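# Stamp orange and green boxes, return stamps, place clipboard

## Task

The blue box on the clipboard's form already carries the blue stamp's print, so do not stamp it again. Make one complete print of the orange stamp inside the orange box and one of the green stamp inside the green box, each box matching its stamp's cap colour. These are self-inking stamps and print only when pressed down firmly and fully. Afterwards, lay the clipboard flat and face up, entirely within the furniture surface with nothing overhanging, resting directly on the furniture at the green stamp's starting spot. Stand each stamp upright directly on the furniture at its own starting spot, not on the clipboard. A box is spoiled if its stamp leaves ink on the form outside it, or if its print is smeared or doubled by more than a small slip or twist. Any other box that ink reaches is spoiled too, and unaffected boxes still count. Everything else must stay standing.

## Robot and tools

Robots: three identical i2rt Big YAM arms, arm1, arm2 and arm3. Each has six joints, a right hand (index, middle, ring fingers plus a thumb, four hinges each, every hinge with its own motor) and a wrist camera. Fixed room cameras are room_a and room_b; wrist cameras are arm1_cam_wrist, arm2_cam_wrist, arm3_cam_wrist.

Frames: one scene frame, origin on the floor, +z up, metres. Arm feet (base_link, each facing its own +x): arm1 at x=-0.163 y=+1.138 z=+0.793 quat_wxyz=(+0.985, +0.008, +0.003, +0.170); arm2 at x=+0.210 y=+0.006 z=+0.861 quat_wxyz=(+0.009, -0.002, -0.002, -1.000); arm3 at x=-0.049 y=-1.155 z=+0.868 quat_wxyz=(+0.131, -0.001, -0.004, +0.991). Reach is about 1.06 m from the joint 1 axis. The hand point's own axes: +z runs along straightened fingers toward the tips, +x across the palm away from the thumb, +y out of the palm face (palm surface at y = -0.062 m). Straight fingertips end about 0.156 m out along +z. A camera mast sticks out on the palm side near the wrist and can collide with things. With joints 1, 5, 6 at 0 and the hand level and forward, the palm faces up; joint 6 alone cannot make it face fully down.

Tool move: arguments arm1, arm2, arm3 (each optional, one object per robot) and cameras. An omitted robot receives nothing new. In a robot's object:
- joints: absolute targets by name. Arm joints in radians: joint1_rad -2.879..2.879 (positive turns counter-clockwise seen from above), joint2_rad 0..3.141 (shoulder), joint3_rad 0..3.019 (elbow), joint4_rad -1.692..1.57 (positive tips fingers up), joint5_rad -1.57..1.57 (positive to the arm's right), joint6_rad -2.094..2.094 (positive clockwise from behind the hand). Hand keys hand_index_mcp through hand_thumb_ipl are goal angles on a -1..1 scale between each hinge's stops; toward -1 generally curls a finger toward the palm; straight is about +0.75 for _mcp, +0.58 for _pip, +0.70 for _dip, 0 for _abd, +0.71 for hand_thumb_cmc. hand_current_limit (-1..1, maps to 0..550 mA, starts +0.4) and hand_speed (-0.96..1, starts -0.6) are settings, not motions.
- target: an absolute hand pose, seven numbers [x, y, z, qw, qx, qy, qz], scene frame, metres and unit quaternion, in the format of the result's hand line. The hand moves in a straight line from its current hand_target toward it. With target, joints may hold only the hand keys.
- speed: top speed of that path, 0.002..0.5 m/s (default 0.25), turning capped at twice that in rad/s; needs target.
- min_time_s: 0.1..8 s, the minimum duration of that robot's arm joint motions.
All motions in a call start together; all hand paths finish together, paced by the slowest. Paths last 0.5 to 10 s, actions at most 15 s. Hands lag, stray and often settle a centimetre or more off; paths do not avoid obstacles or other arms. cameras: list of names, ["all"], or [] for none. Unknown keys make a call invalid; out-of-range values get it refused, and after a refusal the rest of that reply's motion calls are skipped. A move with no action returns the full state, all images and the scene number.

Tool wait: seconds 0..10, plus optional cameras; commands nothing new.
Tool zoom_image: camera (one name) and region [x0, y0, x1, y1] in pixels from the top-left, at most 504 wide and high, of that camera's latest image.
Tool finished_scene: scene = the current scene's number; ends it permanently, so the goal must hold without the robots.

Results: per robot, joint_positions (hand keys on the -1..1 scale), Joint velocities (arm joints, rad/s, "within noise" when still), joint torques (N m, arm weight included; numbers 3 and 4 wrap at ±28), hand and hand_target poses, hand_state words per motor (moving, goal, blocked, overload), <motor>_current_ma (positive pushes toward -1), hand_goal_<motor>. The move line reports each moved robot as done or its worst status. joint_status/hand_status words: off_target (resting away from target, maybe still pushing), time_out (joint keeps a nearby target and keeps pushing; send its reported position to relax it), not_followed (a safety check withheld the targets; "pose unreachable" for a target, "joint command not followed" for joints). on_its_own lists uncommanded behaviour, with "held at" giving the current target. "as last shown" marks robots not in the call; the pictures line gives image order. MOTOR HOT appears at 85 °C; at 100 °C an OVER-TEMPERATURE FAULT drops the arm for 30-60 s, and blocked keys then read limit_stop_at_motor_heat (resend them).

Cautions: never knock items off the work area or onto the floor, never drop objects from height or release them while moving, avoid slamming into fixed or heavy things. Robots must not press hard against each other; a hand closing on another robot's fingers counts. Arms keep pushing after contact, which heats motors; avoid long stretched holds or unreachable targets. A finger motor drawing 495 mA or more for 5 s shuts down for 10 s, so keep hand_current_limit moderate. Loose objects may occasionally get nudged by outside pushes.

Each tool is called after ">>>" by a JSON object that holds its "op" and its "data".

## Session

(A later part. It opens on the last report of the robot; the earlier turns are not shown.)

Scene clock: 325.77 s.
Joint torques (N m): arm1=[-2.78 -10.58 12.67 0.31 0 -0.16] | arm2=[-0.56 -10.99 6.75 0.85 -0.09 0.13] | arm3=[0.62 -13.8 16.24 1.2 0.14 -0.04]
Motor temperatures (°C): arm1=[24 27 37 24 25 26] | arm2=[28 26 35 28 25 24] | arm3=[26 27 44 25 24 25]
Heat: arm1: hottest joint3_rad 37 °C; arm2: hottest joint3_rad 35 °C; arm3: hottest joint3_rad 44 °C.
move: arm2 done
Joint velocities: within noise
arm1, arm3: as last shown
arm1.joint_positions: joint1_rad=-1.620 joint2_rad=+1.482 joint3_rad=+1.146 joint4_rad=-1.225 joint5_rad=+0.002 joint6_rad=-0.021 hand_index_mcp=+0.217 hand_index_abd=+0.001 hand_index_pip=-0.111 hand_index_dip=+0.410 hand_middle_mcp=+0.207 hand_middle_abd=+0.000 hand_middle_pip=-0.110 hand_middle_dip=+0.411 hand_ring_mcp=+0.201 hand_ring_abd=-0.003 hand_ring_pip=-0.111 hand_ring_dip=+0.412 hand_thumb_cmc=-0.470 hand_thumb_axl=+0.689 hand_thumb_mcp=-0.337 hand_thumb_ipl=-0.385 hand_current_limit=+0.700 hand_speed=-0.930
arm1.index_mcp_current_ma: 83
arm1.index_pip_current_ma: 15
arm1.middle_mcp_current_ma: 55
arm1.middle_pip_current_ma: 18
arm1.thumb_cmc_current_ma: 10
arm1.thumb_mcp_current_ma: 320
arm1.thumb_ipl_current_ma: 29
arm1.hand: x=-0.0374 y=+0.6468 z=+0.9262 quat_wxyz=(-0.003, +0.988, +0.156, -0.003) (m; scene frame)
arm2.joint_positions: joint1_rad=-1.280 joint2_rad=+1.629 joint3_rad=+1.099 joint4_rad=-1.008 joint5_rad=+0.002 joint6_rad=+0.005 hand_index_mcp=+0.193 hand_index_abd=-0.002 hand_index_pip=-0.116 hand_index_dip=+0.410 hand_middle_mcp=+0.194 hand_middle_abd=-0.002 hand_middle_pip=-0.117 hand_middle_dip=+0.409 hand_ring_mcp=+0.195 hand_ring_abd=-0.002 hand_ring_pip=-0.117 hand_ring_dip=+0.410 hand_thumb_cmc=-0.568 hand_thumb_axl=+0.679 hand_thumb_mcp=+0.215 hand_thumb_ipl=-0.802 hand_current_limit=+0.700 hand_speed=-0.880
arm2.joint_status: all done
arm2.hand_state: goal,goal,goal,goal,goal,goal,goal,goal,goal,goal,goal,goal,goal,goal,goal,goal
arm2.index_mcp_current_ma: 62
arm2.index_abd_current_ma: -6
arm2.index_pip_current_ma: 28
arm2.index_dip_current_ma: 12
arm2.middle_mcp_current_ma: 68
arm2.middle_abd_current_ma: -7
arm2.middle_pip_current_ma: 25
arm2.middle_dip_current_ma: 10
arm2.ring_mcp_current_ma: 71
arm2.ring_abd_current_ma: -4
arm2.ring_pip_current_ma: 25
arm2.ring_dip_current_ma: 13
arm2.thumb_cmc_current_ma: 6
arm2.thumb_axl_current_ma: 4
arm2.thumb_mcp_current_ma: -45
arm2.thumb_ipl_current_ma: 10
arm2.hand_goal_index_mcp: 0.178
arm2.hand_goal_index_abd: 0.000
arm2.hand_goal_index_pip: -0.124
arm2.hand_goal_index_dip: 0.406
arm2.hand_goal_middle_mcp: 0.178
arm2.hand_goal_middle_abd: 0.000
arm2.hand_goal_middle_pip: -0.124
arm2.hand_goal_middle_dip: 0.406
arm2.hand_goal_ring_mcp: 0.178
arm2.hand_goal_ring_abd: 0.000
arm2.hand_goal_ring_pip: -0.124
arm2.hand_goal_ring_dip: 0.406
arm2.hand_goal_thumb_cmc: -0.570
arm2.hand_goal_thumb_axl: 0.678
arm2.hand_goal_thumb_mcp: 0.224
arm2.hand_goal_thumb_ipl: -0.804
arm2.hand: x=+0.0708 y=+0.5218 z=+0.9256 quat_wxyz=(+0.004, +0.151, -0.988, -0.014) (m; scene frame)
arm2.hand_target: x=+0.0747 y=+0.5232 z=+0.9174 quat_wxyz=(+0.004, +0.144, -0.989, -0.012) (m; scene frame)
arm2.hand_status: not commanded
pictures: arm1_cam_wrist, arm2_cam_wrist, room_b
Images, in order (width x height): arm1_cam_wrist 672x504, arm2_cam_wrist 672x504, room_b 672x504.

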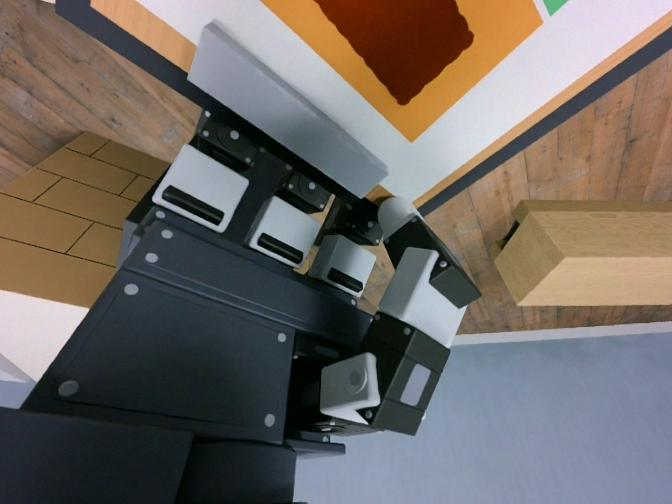

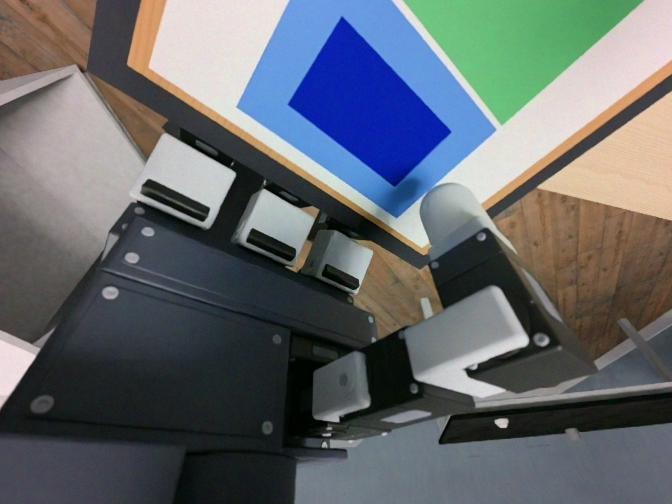

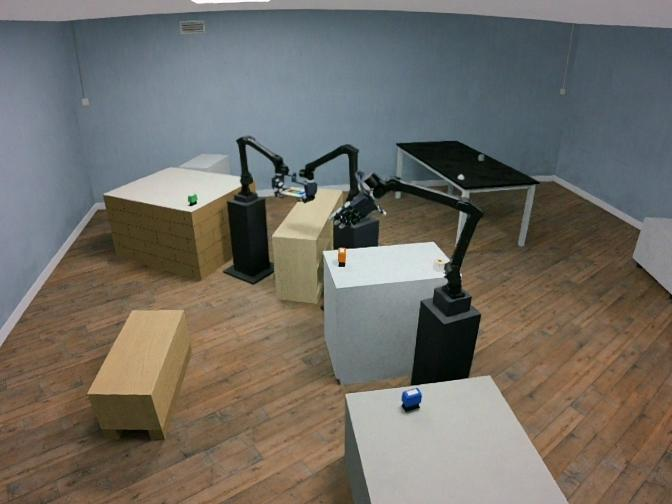

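>>> {"op": "move", "data": {"arm2": {"joints": {"joint2_rad": 1.6546, "joint3_rad": 1.083, "joint4_rad": -0.974}, "min_time_s": 1.0}}}

>>> {"op": "move", "data": {"arm2": {"joints": {"joint2_rad": 1.298, "joint3_rad": 0.728, "joint4_rad": -0.952}, "min_time_s": 3.0}, "cameras": ["arm1_cam_wrist", "arm2_cam_wrist", "room_a", "room_b"]}}

>>> {"op": "zoom_image", "data": {"camera": "room_b", "region": [250, 160, 320, 215]}}

>>> {"op": "zoom_image", "data": {"camera": "room_a", "region": [280, 180, 400, 260]}}

Scene clock: 327.43 s.
Joint torques (N m): arm1=[-2.73 -10.52 12.68 0.31 0 -0.16] | arm2=[-0.56 -10.99 6.63 0.83 -0.08 0.13] | arm3=[0.56 -13.86 16.23 1.2 0.15 -0.04]
Motor temperatures (°C): arm1=[24 27 37 24 25 26] | arm2=[28 26 35 28 25 24] | arm3=[26 27 44 25 24 25]
Heat: arm1: hottest joint3_rad 37 °C; arm2: hottest joint3_rad 35 °C; arm3: hottest joint3_rad 44 °C.
move: arm2 done
Joint velocities: within noise
arm1, arm3: as last shown
arm2.joint_positions: joint1_rad=-1.280 joint2_rad=+1.640 joint3_rad=+1.088 joint4_rad=-0.988 joint5_rad=+0.002 joint6_rad=+0.005 hand_index_mcp=+0.193 hand_index_abd=-0.002 hand_index_pip=-0.117 hand_index_dip=+0.410 hand_middle_mcp=+0.194 hand_middle_abd=-0.002 hand_middle_pip=-0.117 hand_middle_dip=+0.409 hand_ring_mcp=+0.195 hand_ring_abd=-0.002 hand_ring_pip=-0.117 hand_ring_dip=+0.410 hand_thumb_cmc=-0.568 hand_thumb_axl=+0.679 hand_thumb_mcp=+0.215 hand_thumb_ipl=-0.802 hand_current_limit=+0.700 hand_speed=-0.880
arm2.joint_status: all done
arm2.hand_state: goal,goal,goal,goal,goal,goal,goal,goal,goal,goal,goal,goal,goal,goal,goal,goal
arm2.index_mcp_current_ma: 61
arm2.index_abd_current_ma: -6
arm2.index_pip_current_ma: 27
arm2.index_dip_current_ma: 12
arm2.middle_mcp_current_ma: 67
arm2.middle_abd_current_ma: -7
arm2.middle_pip_current_ma: 25
arm2.middle_dip_current_ma: 10
arm2.ring_mcp_current_ma: 69
arm2.ring_abd_current_ma: -4
arm2.ring_pip_current_ma: 25
arm2.ring_dip_current_ma: 13
arm2.thumb_cmc_current_ma: 6
arm2.thumb_axl_current_ma: 4
arm2.thumb_mcp_current_ma: -44
arm2.thumb_ipl_current_ma: 10
arm2.hand_goal_index_mcp: 0.178
arm2.hand_goal_index_abd: 0.000
arm2.hand_goal_index_pip: -0.124
arm2.hand_goal_index_dip: 0.406
arm2.hand_goal_middle_mcp: 0.178
arm2.hand_goal_middle_abd: 0.000
arm2.hand_goal_middle_pip: -0.124
arm2.hand_goal_middle_dip: 0.406
arm2.hand_goal_ring_mcp: 0.178
arm2.hand_goal_ring_abd: 0.000
arm2.hand_goal_ring_pip: -0.124
arm2.hand_goal_ring_dip: 0.406
arm2.hand_goal_thumb_cmc: -0.570
arm2.hand_goal_thumb_axl: 0.678
arm2.hand_goal_thumb_mcp: 0.224
arm2.hand_goal_thumb_ipl: -0.804
arm2.hand: x=+0.0709 y=+0.5213 z=+0.9175 quat_wxyz=(+0.004, +0.151, -0.988, -0.014) (m; scene frame)
arm2.hand_target: x=+0.0750 y=+0.5221 z=+0.9089 quat_wxyz=(+0.004, +0.144, -0.989, -0.010) (m; scene frame)
arm2.hand_status: not commanded
pictures: none

Scene clock: 330.77 s.
Joint torques (N m): arm1=[-2.78 -10.58 12.67 0.31 0 -0.16] | arm2=[-0.56 -8 6.61 0.87 -0.08 0.13] | arm3=[0.56 -13.8 16.23 1.21 0.14 -0.04]
Motor temperatures (°C): arm1=[24 27 37 24 25 26] | arm2=[28 26 35 28 25 24] | arm3=[26 27 44 25 24 25]
Heat: arm1: hottest joint3_rad 37 °C; arm2: hottest joint3_rad 35 °C; arm3: hottest joint3_rad 44 °C.
move: arm2 done
Joint velocities: within noise
arm1, arm3: as last shown
arm1.joint_positions: joint1_rad=-1.620 joint2_rad=+1.482 joint3_rad=+1.146 joint4_rad=-1.225 joint5_rad=+0.002 joint6_rad=-0.021 hand_index_mcp=+0.219 hand_index_abd=+0.001 hand_index_pip=-0.108 hand_index_dip=+0.412 hand_middle_mcp=+0.209 hand_middle_abd=+0.000 hand_middle_pip=-0.108 hand_middle_dip=+0.412 hand_ring_mcp=+0.201 hand_ring_abd=-0.003 hand_ring_pip=-0.111 hand_ring_dip=+0.413 hand_thumb_cmc=-0.472 hand_thumb_axl=+0.689 hand_thumb_mcp=-0.344 hand_thumb_ipl=-0.385 hand_current_limit=+0.700 hand_speed=-0.930
arm1.index_mcp_current_ma: 89
arm1.index_pip_current_ma: 20
arm1.index_dip_current_ma: 5
arm1.middle_mcp_current_ma: 59
arm1.middle_pip_current_ma: 22
arm1.ring_pip_current_ma: 16
arm1.thumb_cmc_current_ma: 7
arm1.thumb_mcp_current_ma: 282
arm2.joint_positions: joint1_rad=-1.280 joint2_rad=+1.307 joint3_rad=+0.732 joint4_rad=-0.967 joint5_rad=+0.002 joint6_rad=+0.005 hand_index_mcp=+0.192 hand_index_abd=-0.002 hand_index_pip=-0.117 hand_index_dip=+0.410 hand_middle_mcp=+0.193 hand_middle_abd=-0.002 hand_middle_pip=-0.117 hand_middle_dip=+0.409 hand_ring_mcp=+0.194 hand_ring_abd=-0.002 hand_ring_pip=-0.117 hand_ring_dip=+0.410 hand_thumb_cmc=-0.568 hand_thumb_axl=+0.679 hand_thumb_mcp=+0.220 hand_thumb_ipl=-0.802 hand_current_limit=+0.700 hand_speed=-0.880
arm2.joint_status: all done
arm2.hand_state: goal,goal,goal,goal,goal,goal,goal,goal,goal,goal,goal,goal,goal,goal,goal,goal
arm2.index_mcp_current_ma: 58
arm2.index_abd_current_ma: -6
arm2.index_pip_current_ma: 27
arm2.index_dip_current_ma: 12
arm2.middle_mcp_current_ma: 63
arm2.middle_abd_current_ma: -7
arm2.middle_pip_current_ma: 25
arm2.middle_dip_current_ma: 10
arm2.ring_mcp_current_ma: 66
arm2.ring_abd_current_ma: -4
arm2.ring_pip_current_ma: 25
arm2.ring_dip_current_ma: 13
arm2.thumb_cmc_current_ma: 6
arm2.thumb_axl_current_ma: 4
arm2.thumb_mcp_current_ma: -17
arm2.thumb_ipl_current_ma: 10
arm2.hand_goal_index_mcp: 0.178
arm2.hand_goal_index_abd: 0.000
arm2.hand_goal_index_pip: -0.124
arm2.hand_goal_index_dip: 0.406
arm2.hand_goal_middle_mcp: 0.178
arm2.hand_goal_middle_abd: 0.000
arm2.hand_goal_middle_pip: -0.124
arm2.hand_goal_middle_dip: 0.406
arm2.hand_goal_ring_mcp: 0.178
arm2.hand_goal_ring_abd: 0.000
arm2.hand_goal_ring_pip: -0.124
arm2.hand_goal_ring_dip: 0.406
arm2.hand_goal_thumb_cmc: -0.570
arm2.hand_goal_thumb_axl: 0.678
arm2.hand_goal_thumb_mcp: 0.224
arm2.hand_goal_thumb_ipl: -0.804
arm2.hand: x=+0.1112 y=+0.3954 z=+0.9203 quat_wxyz=(+0.003, +0.151, -0.988, -0.013) (m; scene frame)
arm2.hand_target: x=+0.1136 y=+0.3983 z=+0.9235 quat_wxyz=(+0.006, +0.144, -0.989, -0.022) (m; scene frame)
arm2.hand_status: not commanded
pictures: arm1_cam_wrist, arm2_cam_wrist, room_a, room_b
Images, in order (width x height): arm1_cam_wrist 672x504, arm2_cam_wrist 672x504, room_a 672x504, room_b 672x504.

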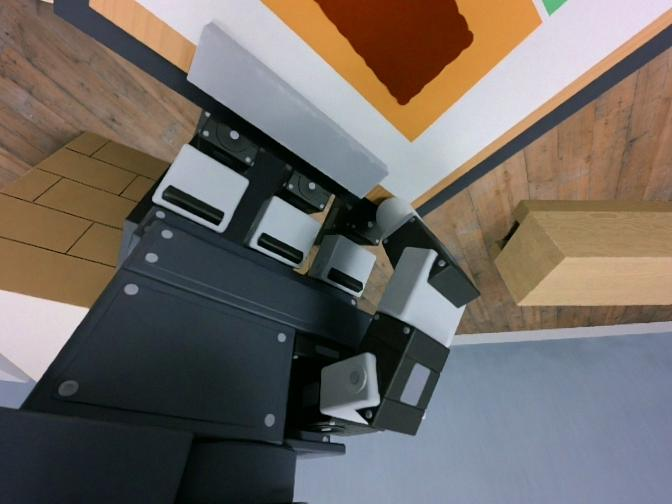

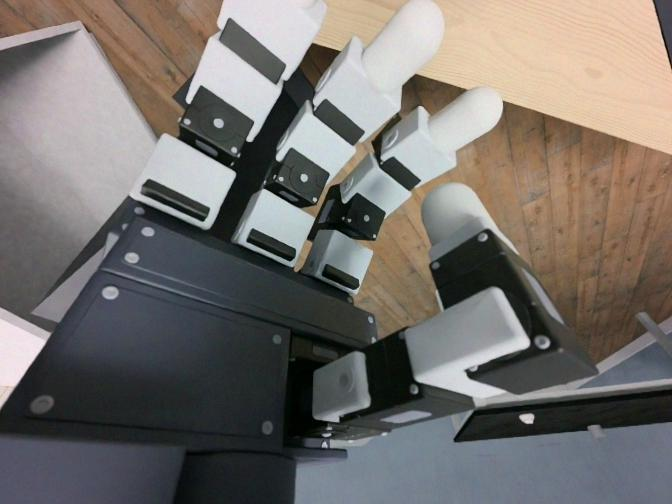

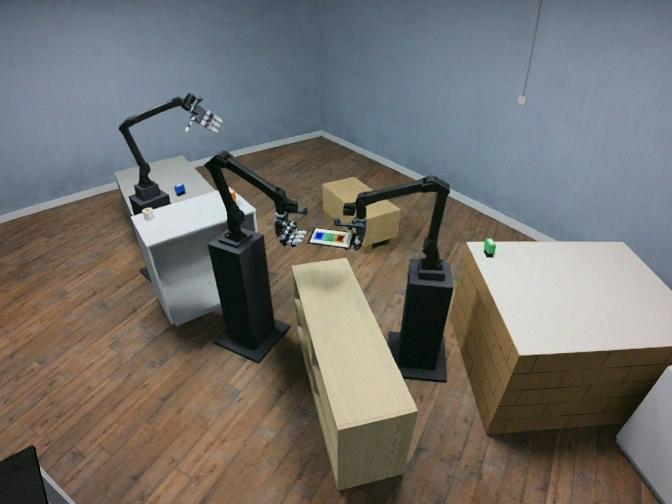

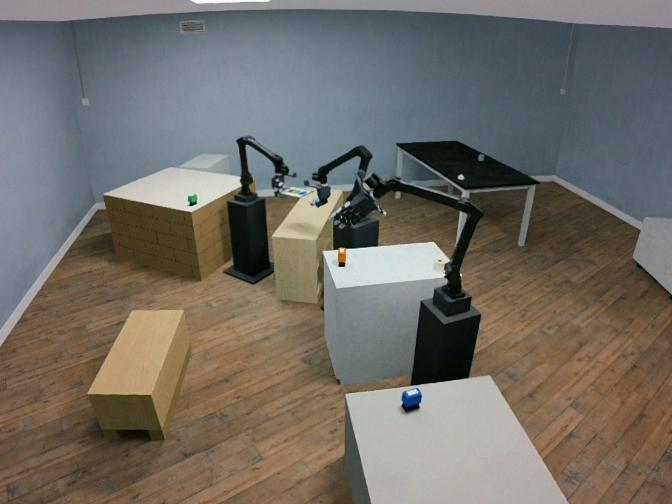

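Scaled by 7.200 from the camera's 672x504 image, which has a finer 960x720 frame.

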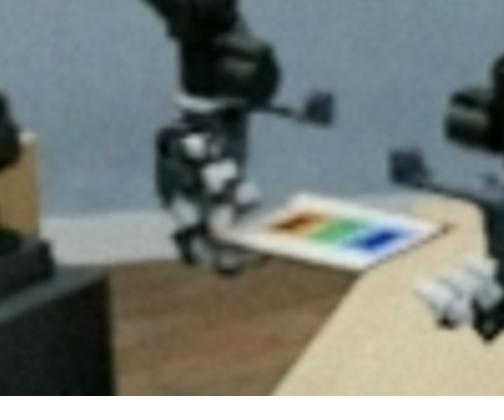

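Scaled by 4.200 from the camera's 672x504 image, which has a finer 960x720 frame.

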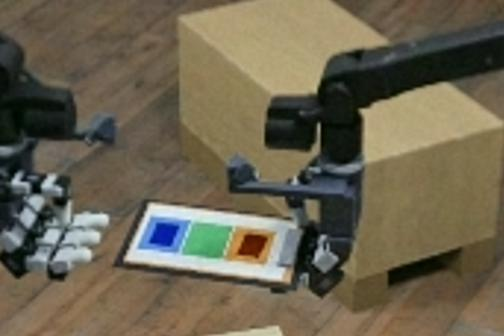

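>>> {"op": "move", "data": {"cameras": ["room_a","room_b","arm1_cam_wrist","arm2_cam_wrist"]}}

Scene clock: 331.90 s.
Joint torques (N m): arm1=[-2.61 -10.46 12.68 0.31 0.01 -0.16] | arm2=[-0.62 -8 6.63 0.88 -0.08 0.13] | arm3=[0.56 -13.8 16.23 1.2 0.14 -0.04]
Motor temperatures (°C): arm1=[24 27 37 24 25 26] | arm2=[28 26 35 28 25 24] | arm3=[26 27 44 25 24 25]
Heat: arm1: hottest joint3_rad 37 °C; arm2: hottest joint3_rad 35 °C; arm3: hottest joint3_rad 44 °C.
Joint velocities: within noise
arm1.joint_positions: joint1_rad=-1.620 joint2_rad=+1.482 joint3_rad=+1.146 joint4_rad=-1.225 joint5_rad=+0.002 joint6_rad=-0.021 hand_index_mcp=+0.219 hand_index_abd=+0.001 hand_index_pip=-0.108 hand_index_dip=+0.412 hand_middle_mcp=+0.209 hand_middle_abd=+0.000 hand_middle_pip=-0.108 hand_middle_dip=+0.412 hand_ring_mcp=+0.201 hand_ring_abd=-0.003 hand_ring_pip=-0.111 hand_ring_dip=+0.413 hand_thumb_cmc=-0.472 hand_thumb_axl=+0.689 hand_thumb_mcp=-0.344 hand_thumb_ipl=-0.385 hand_current_limit=+0.700 hand_speed=-0.930
arm1.joint_status: not commanded
arm1.hand_state: blocked,goal,goal,goal,blocked,goal,goal,goal,blocked,goal,goal,goal,goal,goal,blocked,goal
arm1.index_mcp_current_ma: 89
arm1.index_abd_current_ma: 0
arm1.index_pip_current_ma: 20
arm1.index_dip_current_ma: 5
arm1.middle_mcp_current_ma: 59
arm1.middle_abd_current_ma: 0
arm1.middle_pip_current_ma: 22
arm1.middle_dip_current_ma: 5
arm1.ring_mcp_current_ma: 38
arm1.ring_abd_current_ma: -2
arm1.ring_pip_current_ma: 16
arm1.ring_dip_current_ma: 6
arm1.thumb_cmc_current_ma: 7
arm1.thumb_axl_current_ma: 16
arm1.thumb_mcp_current_ma: 282
arm1.thumb_ipl_current_ma: 29
arm1.hand_goal_index_mcp: 0.178
arm1.hand_goal_index_abd: 0.000
arm1.hand_goal_index_pip: -0.124
arm1.hand_goal_index_dip: 0.406
arm1.hand_goal_middle_mcp: 0.178
arm1.hand_goal_middle_abd: 0.000
arm1.hand_goal_middle_pip: -0.124
arm1.hand_goal_middle_dip: 0.406
arm1.hand_goal_ring_mcp: 0.178
arm1.hand_goal_ring_abd: 0.000
arm1.hand_goal_ring_pip: -0.124
arm1.hand_goal_ring_dip: 0.406
arm1.hand_goal_thumb_cmc: -0.480
arm1.hand_goal_thumb_axl: 0.678
arm1.hand_goal_thumb_mcp: -0.420
arm1.hand_goal_thumb_ipl: -0.400
arm1.hand: x=-0.0374 y=+0.6468 z=+0.9262 quat_wxyz=(-0.003, +0.988, +0.156, -0.003) (m; scene frame)
arm1.hand_target: x=-0.0382 y=+0.6304 z=+0.9554 quat_wxyz=(+0.027, +0.987, +0.156, +0.002) (m; scene frame)
arm1.hand_status: not commanded
arm2.joint_positions: joint1_rad=-1.280 joint2_rad=+1.307 joint3_rad=+0.732 joint4_rad=-0.967 joint5_rad=+0.002 joint6_rad=+0.005 hand_index_mcp=+0.192 hand_index_abd=-0.002 hand_index_pip=-0.117 hand_index_dip=+0.410 hand_middle_mcp=+0.193 hand_middle_abd=-0.002 hand_middle_pip=-0.117 hand_middle_dip=+0.409 hand_ring_mcp=+0.194 hand_ring_abd=-0.002 hand_ring_pip=-0.117 hand_ring_dip=+0.410 hand_thumb_cmc=-0.568 hand_thumb_axl=+0.679 hand_thumb_mcp=+0.220 hand_thumb_ipl=-0.802 hand_current_limit=+0.700 hand_speed=-0.880
arm2.joint_status: all done
arm2.hand_state: goal,goal,goal,goal,goal,goal,goal,goal,goal,goal,goal,goal,goal,goal,goal,goal
arm2.index_mcp_current_ma: 58
arm2.index_abd_current_ma: -6
arm2.index_pip_current_ma: 27
arm2.index_dip_current_ma: 12
arm2.middle_mcp_current_ma: 63
arm2.middle_abd_current_ma: -7
arm2.middle_pip_current_ma: 25
arm2.middle_dip_current_ma: 10
arm2.ring_mcp_current_ma: 66
arm2.ring_abd_current_ma: -4
arm2.ring_pip_current_ma: 25
arm2.ring_dip_current_ma: 13
arm2.thumb_cmc_current_ma: 6
arm2.thumb_axl_current_ma: 4
arm2.thumb_mcp_current_ma: -17
arm2.thumb_ipl_current_ma: 10
arm2.hand_goal_index_mcp: 0.178
arm2.hand_goal_index_abd: 0.000
arm2.hand_goal_index_pip: -0.124
arm2.hand_goal_index_dip: 0.406
arm2.hand_goal_middle_mcp: 0.178
arm2.hand_goal_middle_abd: 0.000
arm2.hand_goal_middle_pip: -0.124
arm2.hand_goal_middle_dip: 0.406
arm2.hand_goal_ring_mcp: 0.178
arm2.hand_goal_ring_abd: 0.000
arm2.hand_goal_ring_pip: -0.124
arm2.hand_goal_ring_dip: 0.406
arm2.hand_goal_thumb_cmc: -0.570
arm2.hand_goal_thumb_axl: 0.678
arm2.hand_goal_thumb_mcp: 0.224
arm2.hand_goal_thumb_ipl: -0.804
arm2.hand: x=+0.1112 y=+0.3954 z=+0.9203 quat_wxyz=(+0.003, +0.151, -0.988, -0.013) (m; scene frame)
arm2.hand_target: x=+0.1136 y=+0.3983 z=+0.9235 quat_wxyz=(+0.006, +0.144, -0.989, -0.022) (m; scene frame)
arm2.hand_status: not commanded
arm3.joint_positions: joint1_rad=-0.453 joint2_rad=+1.347 joint3_rad=+1.634 joint4_rad=-0.983 joint5_rad=+0.015 joint6_rad=+1.042 hand_index_mcp=+0.755 hand_index_abd=+0.000 hand_index_pip=+0.577 hand_index_dip=+0.696 hand_middle_mcp=+0.756 hand_middle_abd=+0.000 hand_middle_pip=+0.577 hand_middle_dip=+0.696 hand_ring_mcp=+0.756 hand_ring_abd=+0.000 hand_ring_pip=+0.577 hand_ring_dip=+0.696 hand_thumb_cmc=+0.715 hand_thumb_axl=+0.677 hand_thumb_mcp=+0.225 hand_thumb_ipl=+0.168 hand_current_limit=+0.400 hand_speed=-0.600
arm3.joint_status: not commanded
arm3.hand_state: goal,goal,goal,goal,goal,goal,goal,goal,goal,goal,goal,goal,goal,goal,goal,goal
arm3.index_mcp_current_ma: 2
arm3.index_abd_current_ma: 0
arm3.index_pip_current_ma: 1
arm3.index_dip_current_ma: 0
arm3.middle_mcp_current_ma: 3
arm3.middle_abd_current_ma: 0
arm3.middle_pip_current_ma: 1
arm3.middle_dip_current_ma: 0
arm3.ring_mcp_current_ma: 3
arm3.ring_abd_current_ma: 0
arm3.ring_pip_current_ma: 1
arm3.ring_dip_current_ma: 0
arm3.thumb_cmc_current_ma: 2
arm3.thumb_axl_current_ma: -1
arm3.thumb_mcp_current_ma: -2
arm3.thumb_ipl_current_ma: -1
arm3.hand_goal_index_mcp: 0.754
arm3.hand_goal_index_abd: 0.000
arm3.hand_goal_index_pip: 0.576
arm3.hand_goal_index_dip: 0.696
arm3.hand_goal_middle_mcp: 0.754
arm3.hand_goal_middle_abd: 0.000
arm3.hand_goal_middle_pip: 0.576
arm3.hand_goal_middle_dip: 0.696
arm3.hand_goal_ring_mcp: 0.754
arm3.hand_goal_ring_abd: 0.000
arm3.hand_goal_ring_pip: 0.576
arm3.hand_goal_ring_dip: 0.696
arm3.hand_goal_thumb_cmc: 0.714
arm3.hand_goal_thumb_axl: 0.678
arm3.hand_goal_thumb_mcp: 0.226
arm3.hand_goal_thumb_ipl: 0.168
arm3.hand: x=-0.4257 y=-0.7152 z=+1.3526 quat_wxyz=(-0.339, +0.086, +0.901, +0.256) (m; scene frame)
arm3.hand_target: x=-0.4266 y=-0.7165 z=+1.3735 quat_wxyz=(-0.348, +0.086, +0.896, +0.263) (m; scene frame)
arm3.hand_status: not commanded
pictures: arm1_cam_wrist, arm2_cam_wrist, room_a, room_b
Images, in order (width x height): arm1_cam_wrist 672x504, arm2_cam_wrist 672x504, room_a 672x504, room_b 672x504.

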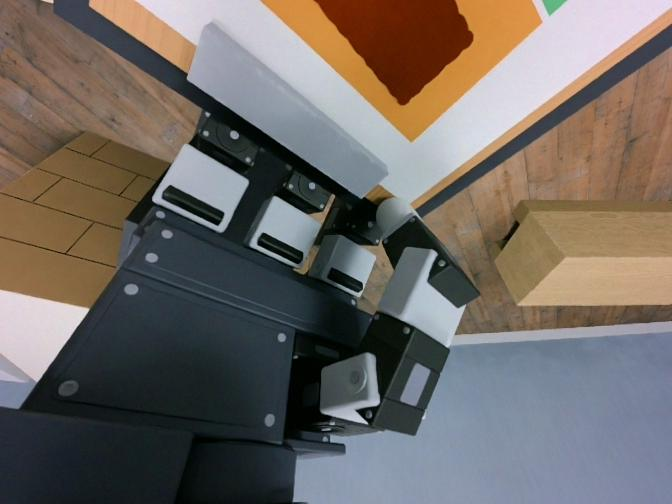

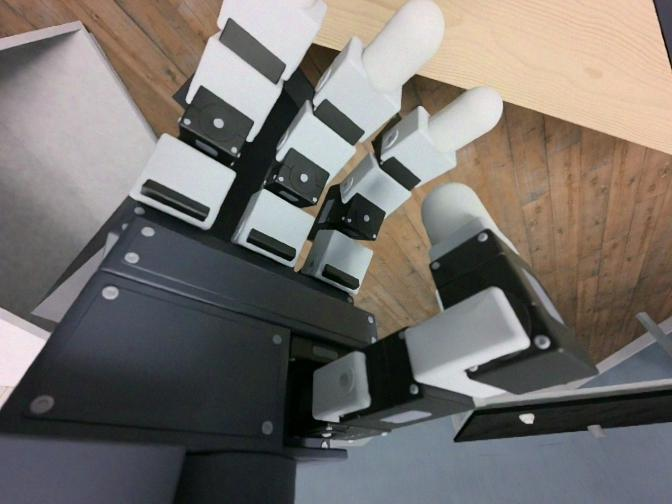

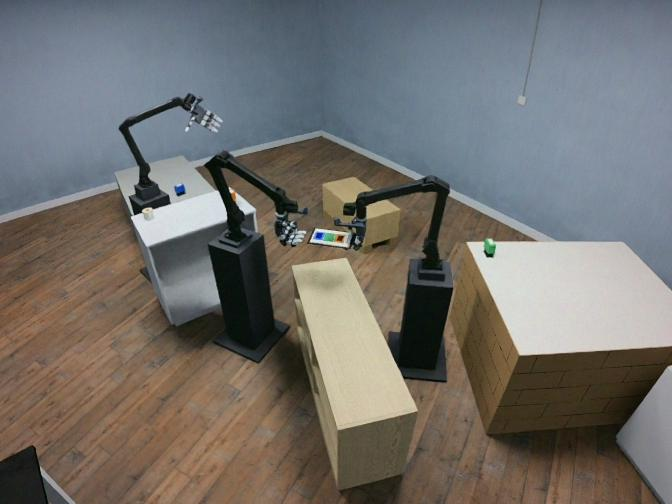

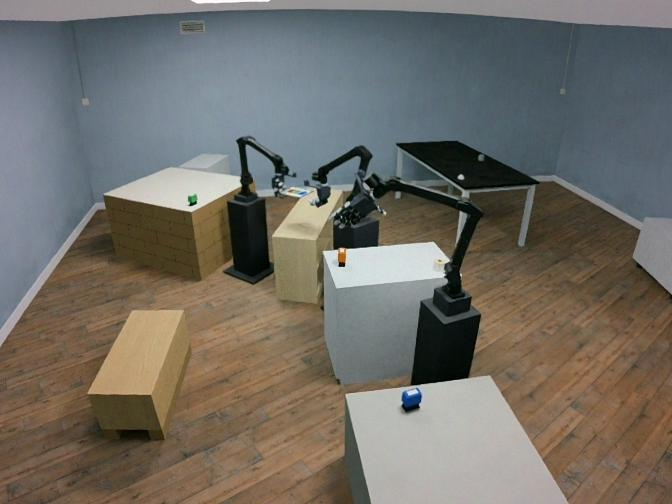

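>>> {"op": "move", "data": {"arm1": {"joints": {"joint2_rad": 1.208, "joint3_rad": 0.960, "joint4_rad": -1.3145}, "min_time_s": 3}, "arm2": {"joints": {"joint2_rad": 1.0, "joint3_rad": 0.62, "joint4_rad": -1.162}, "min_time_s": 3}, "cameras": ["room_a","room_b","arm1_cam_wrist"]}}

Scene clock: 336.27 s.
Joint torques (N m): arm1=[-2.78 -7.71 9.37 0.24 0 -0.16] | arm2=[-0.56 -4.6 7.3 -0.03 -0.09 0.13] | arm3=[0.56 -13.86 16.23 1.21 0.14 -0.04]
Motor temperatures (°C): arm1=[24 27 37 24 24 26] | arm2=[28 26 34 28 25 24] | arm3=[26 27 44 25 24 25]
Heat: arm1: hottest joint3_rad 37 °C; arm2: hottest joint3_rad 34 °C; arm3: hottest joint3_rad 44 °C.
move: arm1 done; arm2 done
Joint velocities: within noise
arm1.joint_positions: joint1_rad=-1.620 joint2_rad=+1.231 joint3_rad=+0.953 joint4_rad=-1.312 joint5_rad=+0.002 joint6_rad=-0.021 hand_index_mcp=+0.219 hand_index_abd=+0.001 hand_index_pip=-0.108 hand_index_dip=+0.412 hand_middle_mcp=+0.209 hand_middle_abd=+0.000 hand_middle_pip=-0.108 hand_middle_dip=+0.412 hand_ring_mcp=+0.201 hand_ring_abd=-0.003 hand_ring_pip=-0.111 hand_ring_dip=+0.413 hand_thumb_cmc=-0.472 hand_thumb_axl=+0.689 hand_thumb_mcp=-0.344 hand_thumb_ipl=-0.385 hand_current_limit=+0.700 hand_speed=-0.930
arm1.joint_status: all done
arm1.hand_state: blocked,goal,goal,goal,blocked,goal,goal,goal,blocked,goal,goal,goal,goal,goal,blocked,goal
arm1.index_mcp_current_ma: 89
arm1.index_abd_current_ma: 0
arm1.index_pip_current_ma: 20
arm1.index_dip_current_ma: 5
arm1.middle_mcp_current_ma: 59
arm1.middle_abd_current_ma: 0
arm1.middle_pip_current_ma: 22
arm1.middle_dip_current_ma: 5
arm1.ring_mcp_current_ma: 38
arm1.ring_abd_current_ma: -2
arm1.ring_pip_current_ma: 16
arm1.ring_dip_current_ma: 6
arm1.thumb_cmc_current_ma: 7
arm1.thumb_axl_current_ma: 16
arm1.thumb_mcp_current_ma: 282
arm1.thumb_ipl_current_ma: 29
arm1.hand_goal_index_mcp: 0.178
arm1.hand_goal_index_abd: 0.000
arm1.hand_goal_index_pip: -0.124
arm1.hand_goal_index_dip: 0.406
arm1.hand_goal_middle_mcp: 0.178
arm1.hand_goal_middle_abd: 0.000
arm1.hand_goal_middle_pip: -0.124
arm1.hand_goal_middle_dip: 0.406
arm1.hand_goal_ring_mcp: 0.178
arm1.hand_goal_ring_abd: 0.000
arm1.hand_goal_ring_pip: -0.124
arm1.hand_goal_ring_dip: 0.406
arm1.hand_goal_thumb_cmc: -0.480
arm1.hand_goal_thumb_axl: 0.678
arm1.hand_goal_thumb_mcp: -0.420
arm1.hand_goal_thumb_ipl: -0.400
arm1.hand: x=-0.0653 y=+0.7393 z=+0.9428 quat_wxyz=(-0.017, +0.988, +0.156, -0.005) (m; scene frame)
arm1.hand_target: x=-0.0688 y=+0.7368 z=+0.9545 quat_wxyz=(-0.004, +0.988, +0.156, -0.002) (m; scene frame)
arm1.hand_status: not commanded
arm2.joint_positions: joint1_rad=-1.280 joint2_rad=+1.008 joint3_rad=+0.625 joint4_rad=-1.152 joint5_rad=+0.002 joint6_rad=+0.005 hand_index_mcp=+0.192 hand_index_abd=-0.002 hand_index_pip=-0.117 hand_index_dip=+0.410 hand_middle_mcp=+0.193 hand_middle_abd=-0.002 hand_middle_pip=-0.117 hand_middle_dip=+0.409 hand_ring_mcp=+0.194 hand_ring_abd=-0.002 hand_ring_pip=-0.117 hand_ring_dip=+0.410 hand_thumb_cmc=-0.568 hand_thumb_axl=+0.679 hand_thumb_mcp=+0.220 hand_thumb_ipl=-0.802 hand_current_limit=+0.700 hand_speed=-0.880
arm2.joint_status: all done
arm2.hand_state: goal,goal,goal,goal,goal,goal,goal,goal,goal,goal,goal,goal,goal,goal,goal,goal
arm2.index_mcp_current_ma: 58
arm2.index_abd_current_ma: -6
arm2.index_pip_current_ma: 27
arm2.index_dip_current_ma: 12
arm2.middle_mcp_current_ma: 63
arm2.middle_abd_current_ma: -7
arm2.middle_pip_current_ma: 25
arm2.middle_dip_current_ma: 10
arm2.ring_mcp_current_ma: 66
arm2.ring_abd_current_ma: -4
arm2.ring_pip_current_ma: 25
arm2.ring_dip_current_ma: 13
arm2.thumb_cmc_current_ma: 6
arm2.thumb_axl_current_ma: 4
arm2.thumb_mcp_current_ma: -17
arm2.thumb_ipl_current_ma: 10
arm2.hand_goal_index_mcp: 0.178
arm2.hand_goal_index_abd: 0.000
arm2.hand_goal_index_pip: -0.124
arm2.hand_goal_index_dip: 0.406
arm2.hand_goal_middle_mcp: 0.178
arm2.hand_goal_middle_abd: 0.000
arm2.hand_goal_middle_pip: -0.124
arm2.hand_goal_middle_dip: 0.406
arm2.hand_goal_ring_mcp: 0.178
arm2.hand_goal_ring_abd: 0.000
arm2.hand_goal_ring_pip: -0.124
arm2.hand_goal_ring_dip: 0.406
arm2.hand_goal_thumb_cmc: -0.570
arm2.hand_goal_thumb_axl: 0.678
arm2.hand_goal_thumb_mcp: 0.224
arm2.hand_goal_thumb_ipl: -0.804
arm2.hand: x=+0.1345 y=+0.3231 z=+0.9596 quat_wxyz=(+0.004, +0.151, -0.988, -0.016) (m; scene frame)
arm2.hand_target: x=+0.1384 y=+0.3195 z=+0.9586 quat_wxyz=(+0.004, +0.144, -0.989, -0.012) (m; scene frame)
arm2.hand_status: not commanded
arm3: as last shown
pictures: arm1_cam_wrist, room_a, room_b
Images, in order (width x height): arm1_cam_wrist 672x504, room_a 672x504, room_b 672x504.

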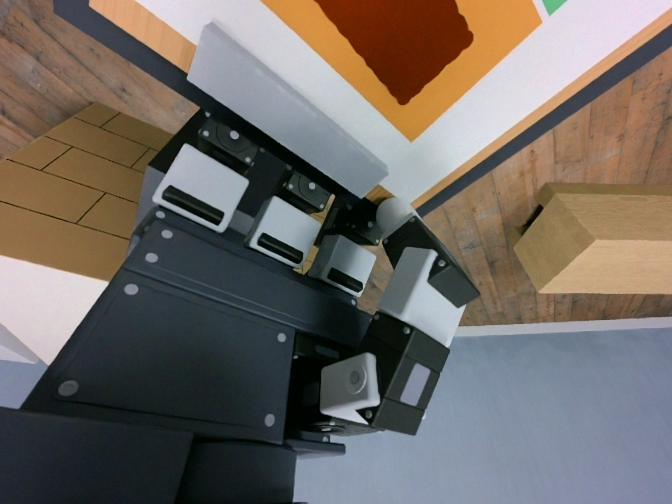

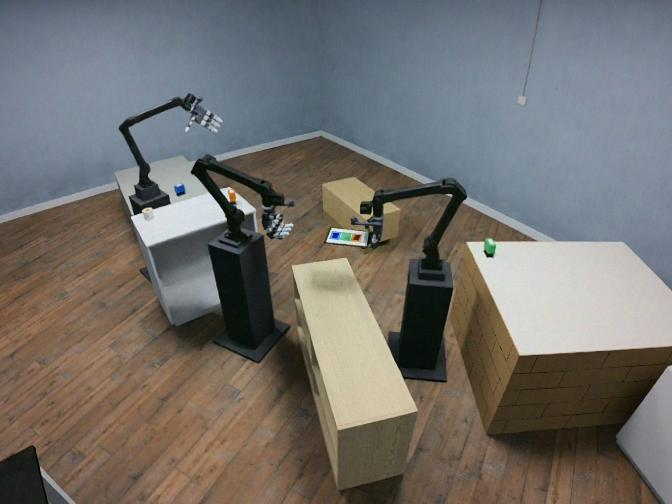

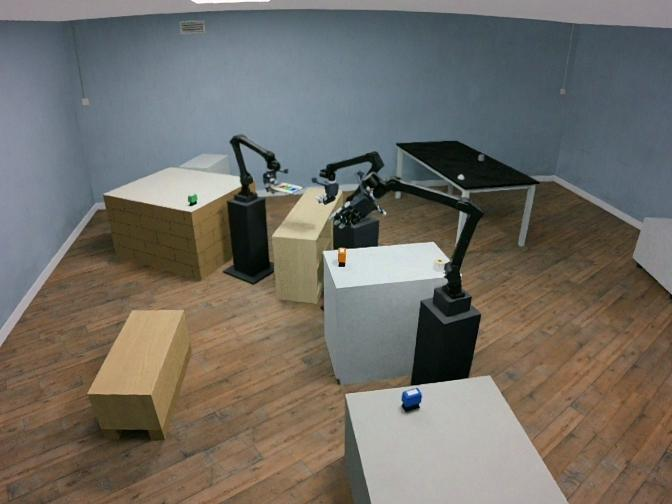

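>>> {"op": "move", "data": {"arm1": {"joints": {"joint1_rad": 0.2}, "min_time_s": 6}, "cameras": ["arm1_cam_wrist","room_a"]}}

>>> {"op": "move", "data": {"arm1": {"joints": {"joint1_rad": 1.5}, "min_time_s": 4.5}, "cameras": ["arm1_cam_wrist","room_a","room_b"]}}

Scene clock: 342.80 s.
Joint torques (N m): arm1=[-0.85 -7.53 9.44 0.31 -0.02 -0.18] | arm2=[-0.56 -4.48 7.28 -0.03 -0.08 0.13] | arm3=[0.56 -13.8 16.23 1.2 0.14 -0.04]
Motor temperatures (°C): arm1=[24 28 37 24 24 26] | arm2=[28 26 34 28 25 24] | arm3=[26 27 44 25 24 25]
Heat: arm1: hottest joint3_rad 37 °C; arm2: hottest joint3_rad 34 °C; arm3: hottest joint3_rad 44 °C.
move: arm1 done
Joint velocities: within noise
arm1.joint_positions: joint1_rad=+0.193 joint2_rad=+1.231 joint3_rad=+0.953 joint4_rad=-1.312 joint5_rad=+0.001 joint6_rad=-0.021 hand_index_mcp=+0.219 hand_index_abd=+0.001 hand_index_pip=-0.108 hand_index_dip=+0.412 hand_middle_mcp=+0.209 hand_middle_abd=+0.000 hand_middle_pip=-0.108 hand_middle_dip=+0.412 hand_ring_mcp=+0.201 hand_ring_abd=-0.003 hand_ring_pip=-0.111 hand_ring_dip=+0.413 hand_thumb_cmc=-0.473 hand_thumb_axl=+0.689 hand_thumb_mcp=-0.345 hand_thumb_ipl=-0.385 hand_current_limit=+0.700 hand_speed=-0.930
arm1.joint_status: all done
arm1.hand_state: blocked,goal,goal,goal,blocked,goal,goal,goal,blocked,goal,goal,goal,goal,goal,blocked,goal
arm1.index_mcp_current_ma: 89
arm1.index_abd_current_ma: 0
arm1.index_pip_current_ma: 20
arm1.index_dip_current_ma: 5
arm1.middle_mcp_current_ma: 59
arm1.middle_abd_current_ma: 0
arm1.middle_pip_current_ma: 22
arm1.middle_dip_current_ma: 5
arm1.ring_mcp_current_ma: 38
arm1.ring_abd_current_ma: -1
arm1.ring_pip_current_ma: 16
arm1.ring_dip_current_ma: 6
arm1.thumb_cmc_current_ma: 7
arm1.thumb_axl_current_ma: 16
arm1.thumb_mcp_current_ma: 281
arm1.thumb_ipl_current_ma: 29
arm1.hand_goal_index_mcp: 0.178
arm1.hand_goal_index_abd: 0.000
arm1.hand_goal_index_pip: -0.124
arm1.hand_goal_index_dip: 0.406
arm1.hand_goal_middle_mcp: 0.178
arm1.hand_goal_middle_abd: 0.000
arm1.hand_goal_middle_pip: -0.124
arm1.hand_goal_middle_dip: 0.406
arm1.hand_goal_ring_mcp: 0.178
arm1.hand_goal_ring_abd: 0.000
arm1.hand_goal_ring_pip: -0.124
arm1.hand_goal_ring_dip: 0.406
arm1.hand_goal_thumb_cmc: -0.480
arm1.hand_goal_thumb_axl: 0.678
arm1.hand_goal_thumb_mcp: -0.420
arm1.hand_goal_thumb_ipl: -0.400
arm1.hand: x=+0.1993 y=+1.3247 z=+0.9492 quat_wxyz=(-0.011, +0.486, +0.874, -0.004) (m; scene frame)
arm1.hand_target: x=+0.1987 y=+1.3288 z=+0.9610 quat_wxyz=(-0.005, +0.478, +0.878, +0.008) (m; scene frame)
arm1.hand_status: not commanded
arm2, arm3: as last shown
pictures: arm1_cam_wrist, room_a
Images, in order (width x height): arm1_cam_wrist 672x504, room_a 672x504.

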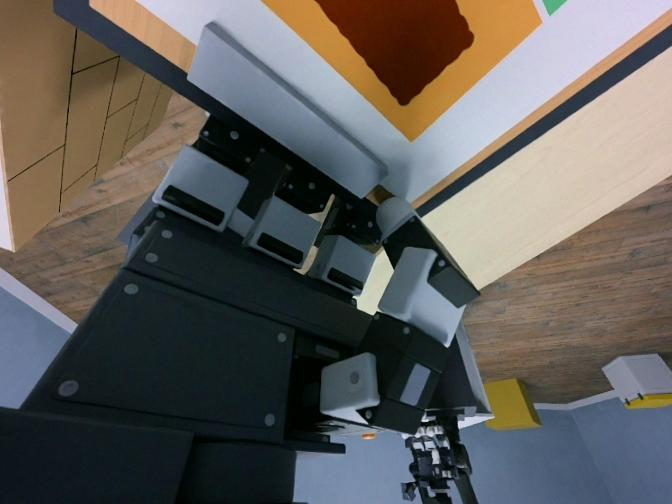

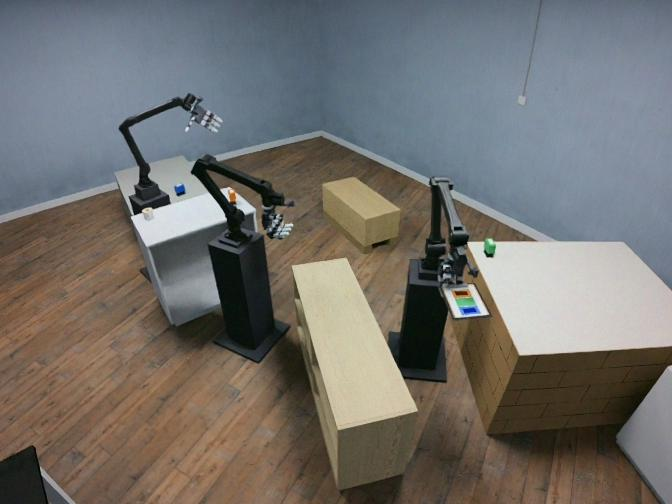

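Scene clock: 347.67 s.
Joint torques (N m): arm1=[-0.91 -7.47 9.51 0.35 0.05 -0.15] | arm2=[-0.56 -4.54 7.3 -0.03 -0.08 0.13] | arm3=[0.56 -13.74 16.23 1.21 0.14 -0.04]
Motor temperatures (°C): arm1=[24 28 37 24 24 26] | arm2=[28 25 34 28 25 24] | arm3=[26 27 44 25 24 25]
Heat: arm1: hottest joint3_rad 37 °C; arm2: hottest joint3_rad 34 °C; arm3: hottest joint3_rad 44 °C.
move: arm1 done
Joint velocities: within noise
arm1.joint_positions: joint1_rad=+1.493 joint2_rad=+1.231 joint3_rad=+0.953 joint4_rad=-1.312 joint5_rad=+0.000 joint6_rad=-0.022 hand_index_mcp=+0.219 hand_index_abd=+0.001 hand_index_pip=-0.108 hand_index_dip=+0.412 hand_middle_mcp=+0.209 hand_middle_abd=+0.000 hand_middle_pip=-0.108 hand_middle_dip=+0.412 hand_ring_mcp=+0.201 hand_ring_abd=-0.003 hand_ring_pip=-0.111 hand_ring_dip=+0.413 hand_thumb_cmc=-0.473 hand_thumb_axl=+0.689 hand_thumb_mcp=-0.345 hand_thumb_ipl=-0.385 hand_current_limit=+0.700 hand_speed=-0.930
arm1.joint_status: all done
arm1.hand_state: blocked,goal,goal,goal,blocked,goal,goal,goal,blocked,goal,goal,goal,goal,goal,blocked,goal
arm1.index_mcp_current_ma: 89
arm1.index_abd_current_ma: 0
arm1.index_pip_current_ma: 20
arm1.index_dip_current_ma: 5
arm1.middle_mcp_current_ma: 59
arm1.middle_abd_current_ma: 0
arm1.middle_pip_current_ma: 22
arm1.middle_dip_current_ma: 5
arm1.ring_mcp_current_ma: 38
arm1.ring_abd_current_ma: -1
arm1.ring_pip_current_ma: 16
arm1.ring_dip_current_ma: 6
arm1.thumb_cmc_current_ma: 7
arm1.thumb_axl_current_ma: 16
arm1.thumb_mcp_current_ma: 281
arm1.thumb_ipl_current_ma: 29
arm1.hand_goal_index_mcp: 0.178
arm1.hand_goal_index_abd: 0.000
arm1.hand_goal_index_pip: -0.124
arm1.hand_goal_index_dip: 0.406
arm1.hand_goal_middle_mcp: 0.178
arm1.hand_goal_middle_abd: 0.000
arm1.hand_goal_middle_pip: -0.124
arm1.hand_goal_middle_dip: 0.406
arm1.hand_goal_ring_mcp: 0.178
arm1.hand_goal_ring_abd: 0.000
arm1.hand_goal_ring_pip: -0.124
arm1.hand_goal_ring_dip: 0.406
arm1.hand_goal_thumb_cmc: -0.480
arm1.hand_goal_thumb_axl: 0.678
arm1.hand_goal_thumb_mcp: -0.420
arm1.hand_goal_thumb_ipl: -0.400
arm1.hand: x=-0.2481 y=+1.5344 z=+0.9557 quat_wxyz=(-0.002, -0.143, +0.990, -0.002) (m; scene frame)
arm1.hand_target: x=-0.2520 y=+1.5347 z=+0.9674 quat_wxyz=(-0.003, -0.151, +0.988, +0.012) (m; scene frame)
arm1.hand_status: not commanded
arm2, arm3: as last shown
pictures: arm1_cam_wrist, room_a, room_b
Images, in order (width x height): arm1_cam_wrist 672x504, room_a 672x504, room_b 672x504.

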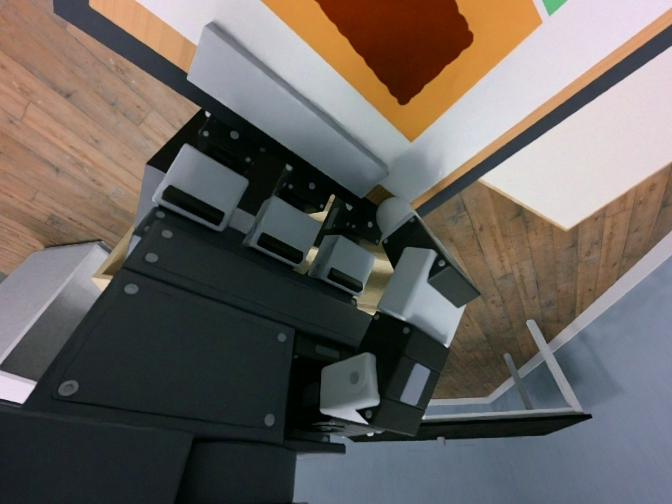

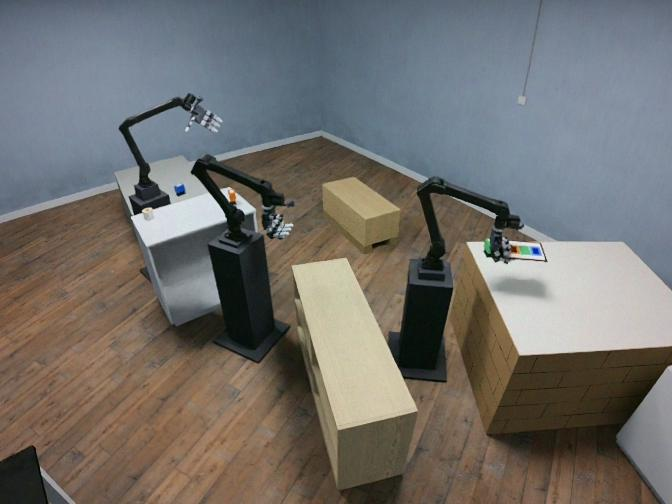

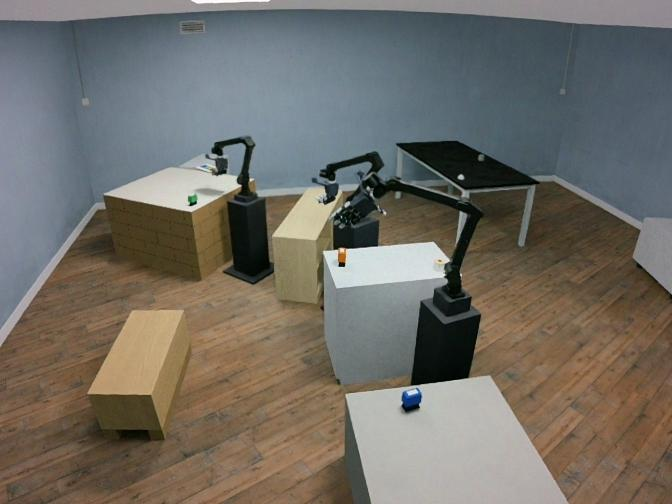

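>>> {"op": "zoom_image", "data": {"camera": "arm1_cam_wrist", "region": [420, 100, 672, 289]}}

>>> {"op": "zoom_image", "data": {"camera": "room_a", "region": [400, 170, 672, 374]}}

>>> {"op": "zoom_image", "data": {"camera": "room_b", "region": [90, 110, 330, 290]}}

Scaled by 2.000 from the camera's 672x504 image, which has a finer 960x720 frame.

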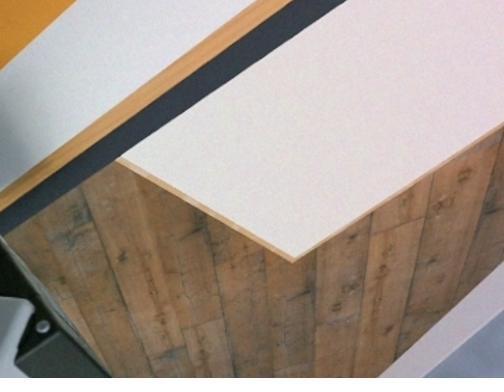

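Scaled by 1.853 from the camera's 672x504 image, which has a finer 960x720 frame.

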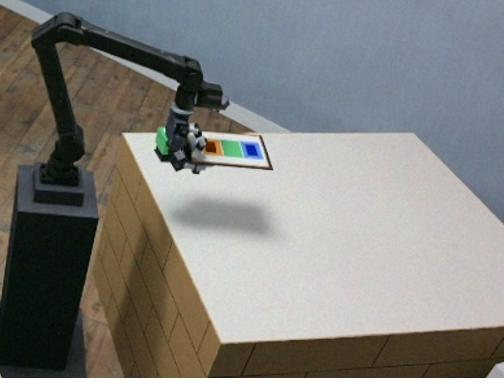

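Scaled by 2.100 from the camera's 672x504 image, which has a finer 960x720 frame.

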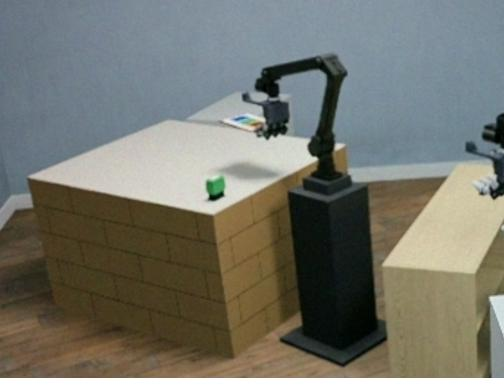

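>>> {"op": "move", "data": {"arm1": {"joints": {"joint2_rad": 1.461, "joint3_rad": 0.711, "joint4_rad": -0.825}, "min_time_s": 3}, "cameras": ["room_a","room_b","arm1_cam_wrist"]}}

>>> {"op": "zoom_image", "data": {"camera": "arm1_cam_wrist", "region": [420, 100, 672, 289]}}

Scene clock: 354.67 s.
Joint torques (N m): arm1=[-0.85 -6.42 7.51 1.21 0.06 -0.15] | arm2=[-0.56 -4.54 7.31 -0.03 -0.08 0.12] | arm3=[0.56 -13.8 16.23 1.2 0.14 -0.04]
Motor temperatures (°C): arm1=[24 28 37 24 24 26] | arm2=[28 25 34 28 25 24] | arm3=[26 27 44 25 24 25]
Heat: arm1: hottest joint3_rad 37 °C; arm2: hottest joint3_rad 34 °C; arm3: hottest joint3_rad 44 °C.
move: arm1 done
Joint velocities: within noise
arm1.joint_positions: joint1_rad=+1.493 joint2_rad=+1.455 joint3_rad=+0.704 joint4_rad=-0.842 joint5_rad=+0.000 joint6_rad=-0.022 hand_index_mcp=+0.219 hand_index_abd=+0.001 hand_index_pip=-0.108 hand_index_dip=+0.412 hand_middle_mcp=+0.209 hand_middle_abd=+0.000 hand_middle_pip=-0.108 hand_middle_dip=+0.412 hand_ring_mcp=+0.201 hand_ring_abd=-0.003 hand_ring_pip=-0.111 hand_ring_dip=+0.413 hand_thumb_cmc=-0.473 hand_thumb_axl=+0.689 hand_thumb_mcp=-0.345 hand_thumb_ipl=-0.385 hand_current_limit=+0.700 hand_speed=-0.930
arm1.joint_status: all done
arm1.hand_state: blocked,goal,goal,goal,blocked,goal,goal,goal,blocked,goal,goal,goal,goal,goal,blocked,goal
arm1.index_mcp_current_ma: 89
arm1.index_abd_current_ma: 0
arm1.index_pip_current_ma: 20
arm1.index_dip_current_ma: 5
arm1.middle_mcp_current_ma: 59
arm1.middle_abd_current_ma: 0
arm1.middle_pip_current_ma: 22
arm1.middle_dip_current_ma: 5
arm1.ring_mcp_current_ma: 38
arm1.ring_abd_current_ma: -1
arm1.ring_pip_current_ma: 16
arm1.ring_dip_current_ma: 6
arm1.thumb_cmc_current_ma: 7
arm1.thumb_axl_current_ma: 16
arm1.thumb_mcp_current_ma: 281
arm1.thumb_ipl_current_ma: 29
arm1.hand_goal_index_mcp: 0.178
arm1.hand_goal_index_abd: 0.000
arm1.hand_goal_index_pip: -0.124
arm1.hand_goal_index_dip: 0.406
arm1.hand_goal_middle_mcp: 0.178
arm1.hand_goal_middle_abd: 0.000
arm1.hand_goal_middle_pip: -0.124
arm1.hand_goal_middle_dip: 0.406
arm1.hand_goal_ring_mcp: 0.178
arm1.hand_goal_ring_abd: 0.000
arm1.hand_goal_ring_pip: -0.124
arm1.hand_goal_ring_dip: 0.406
arm1.hand_goal_thumb_cmc: -0.480
arm1.hand_goal_thumb_axl: 0.678
arm1.hand_goal_thumb_mcp: -0.420
arm1.hand_goal_thumb_ipl: -0.400
arm1.hand: x=-0.2486 y=+1.5342 z=+0.8041 quat_wxyz=(-0.002, -0.143, +0.990, -0.003) (m; scene frame)
arm1.hand_target: x=-0.2541 y=+1.5401 z=+0.8057 quat_wxyz=(-0.002, -0.151, +0.988, +0.006) (m; scene frame)
arm1.hand_status: not commanded
arm2, arm3: as last shown
pictures: arm1_cam_wrist, room_a, room_b
Images, in order (width x height): arm1_cam_wrist 672x504, room_a 672x504, room_b 672x504.

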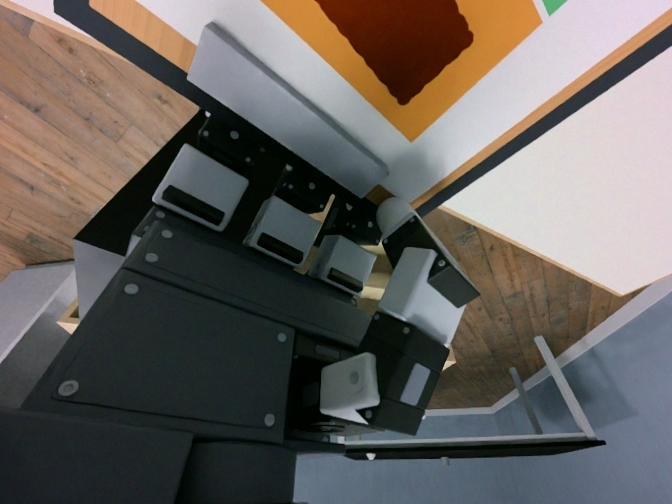

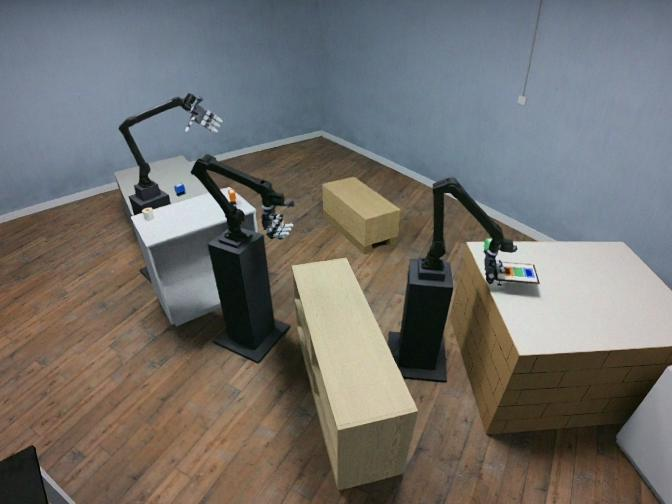

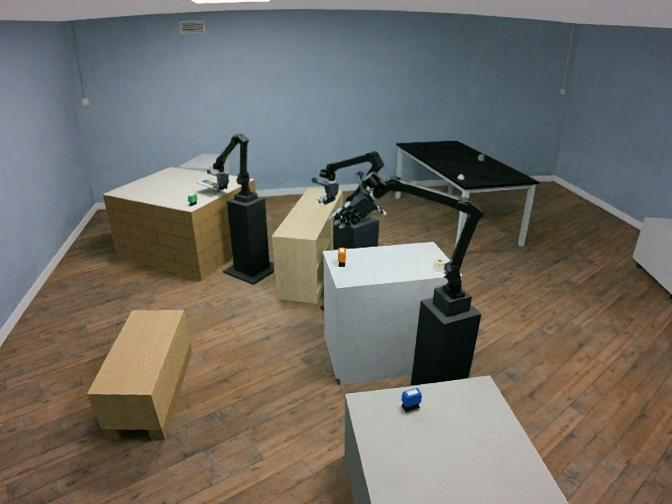

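Scaled by 2.000 from the camera's 672x504 image, which has a finer 960x720 frame.

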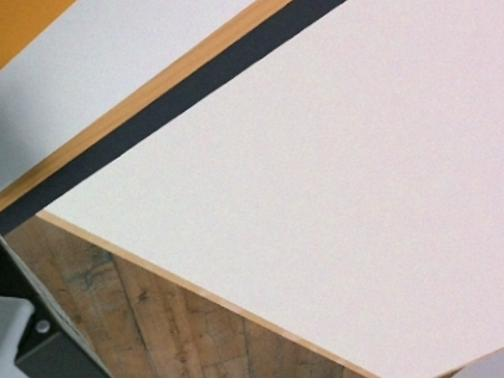

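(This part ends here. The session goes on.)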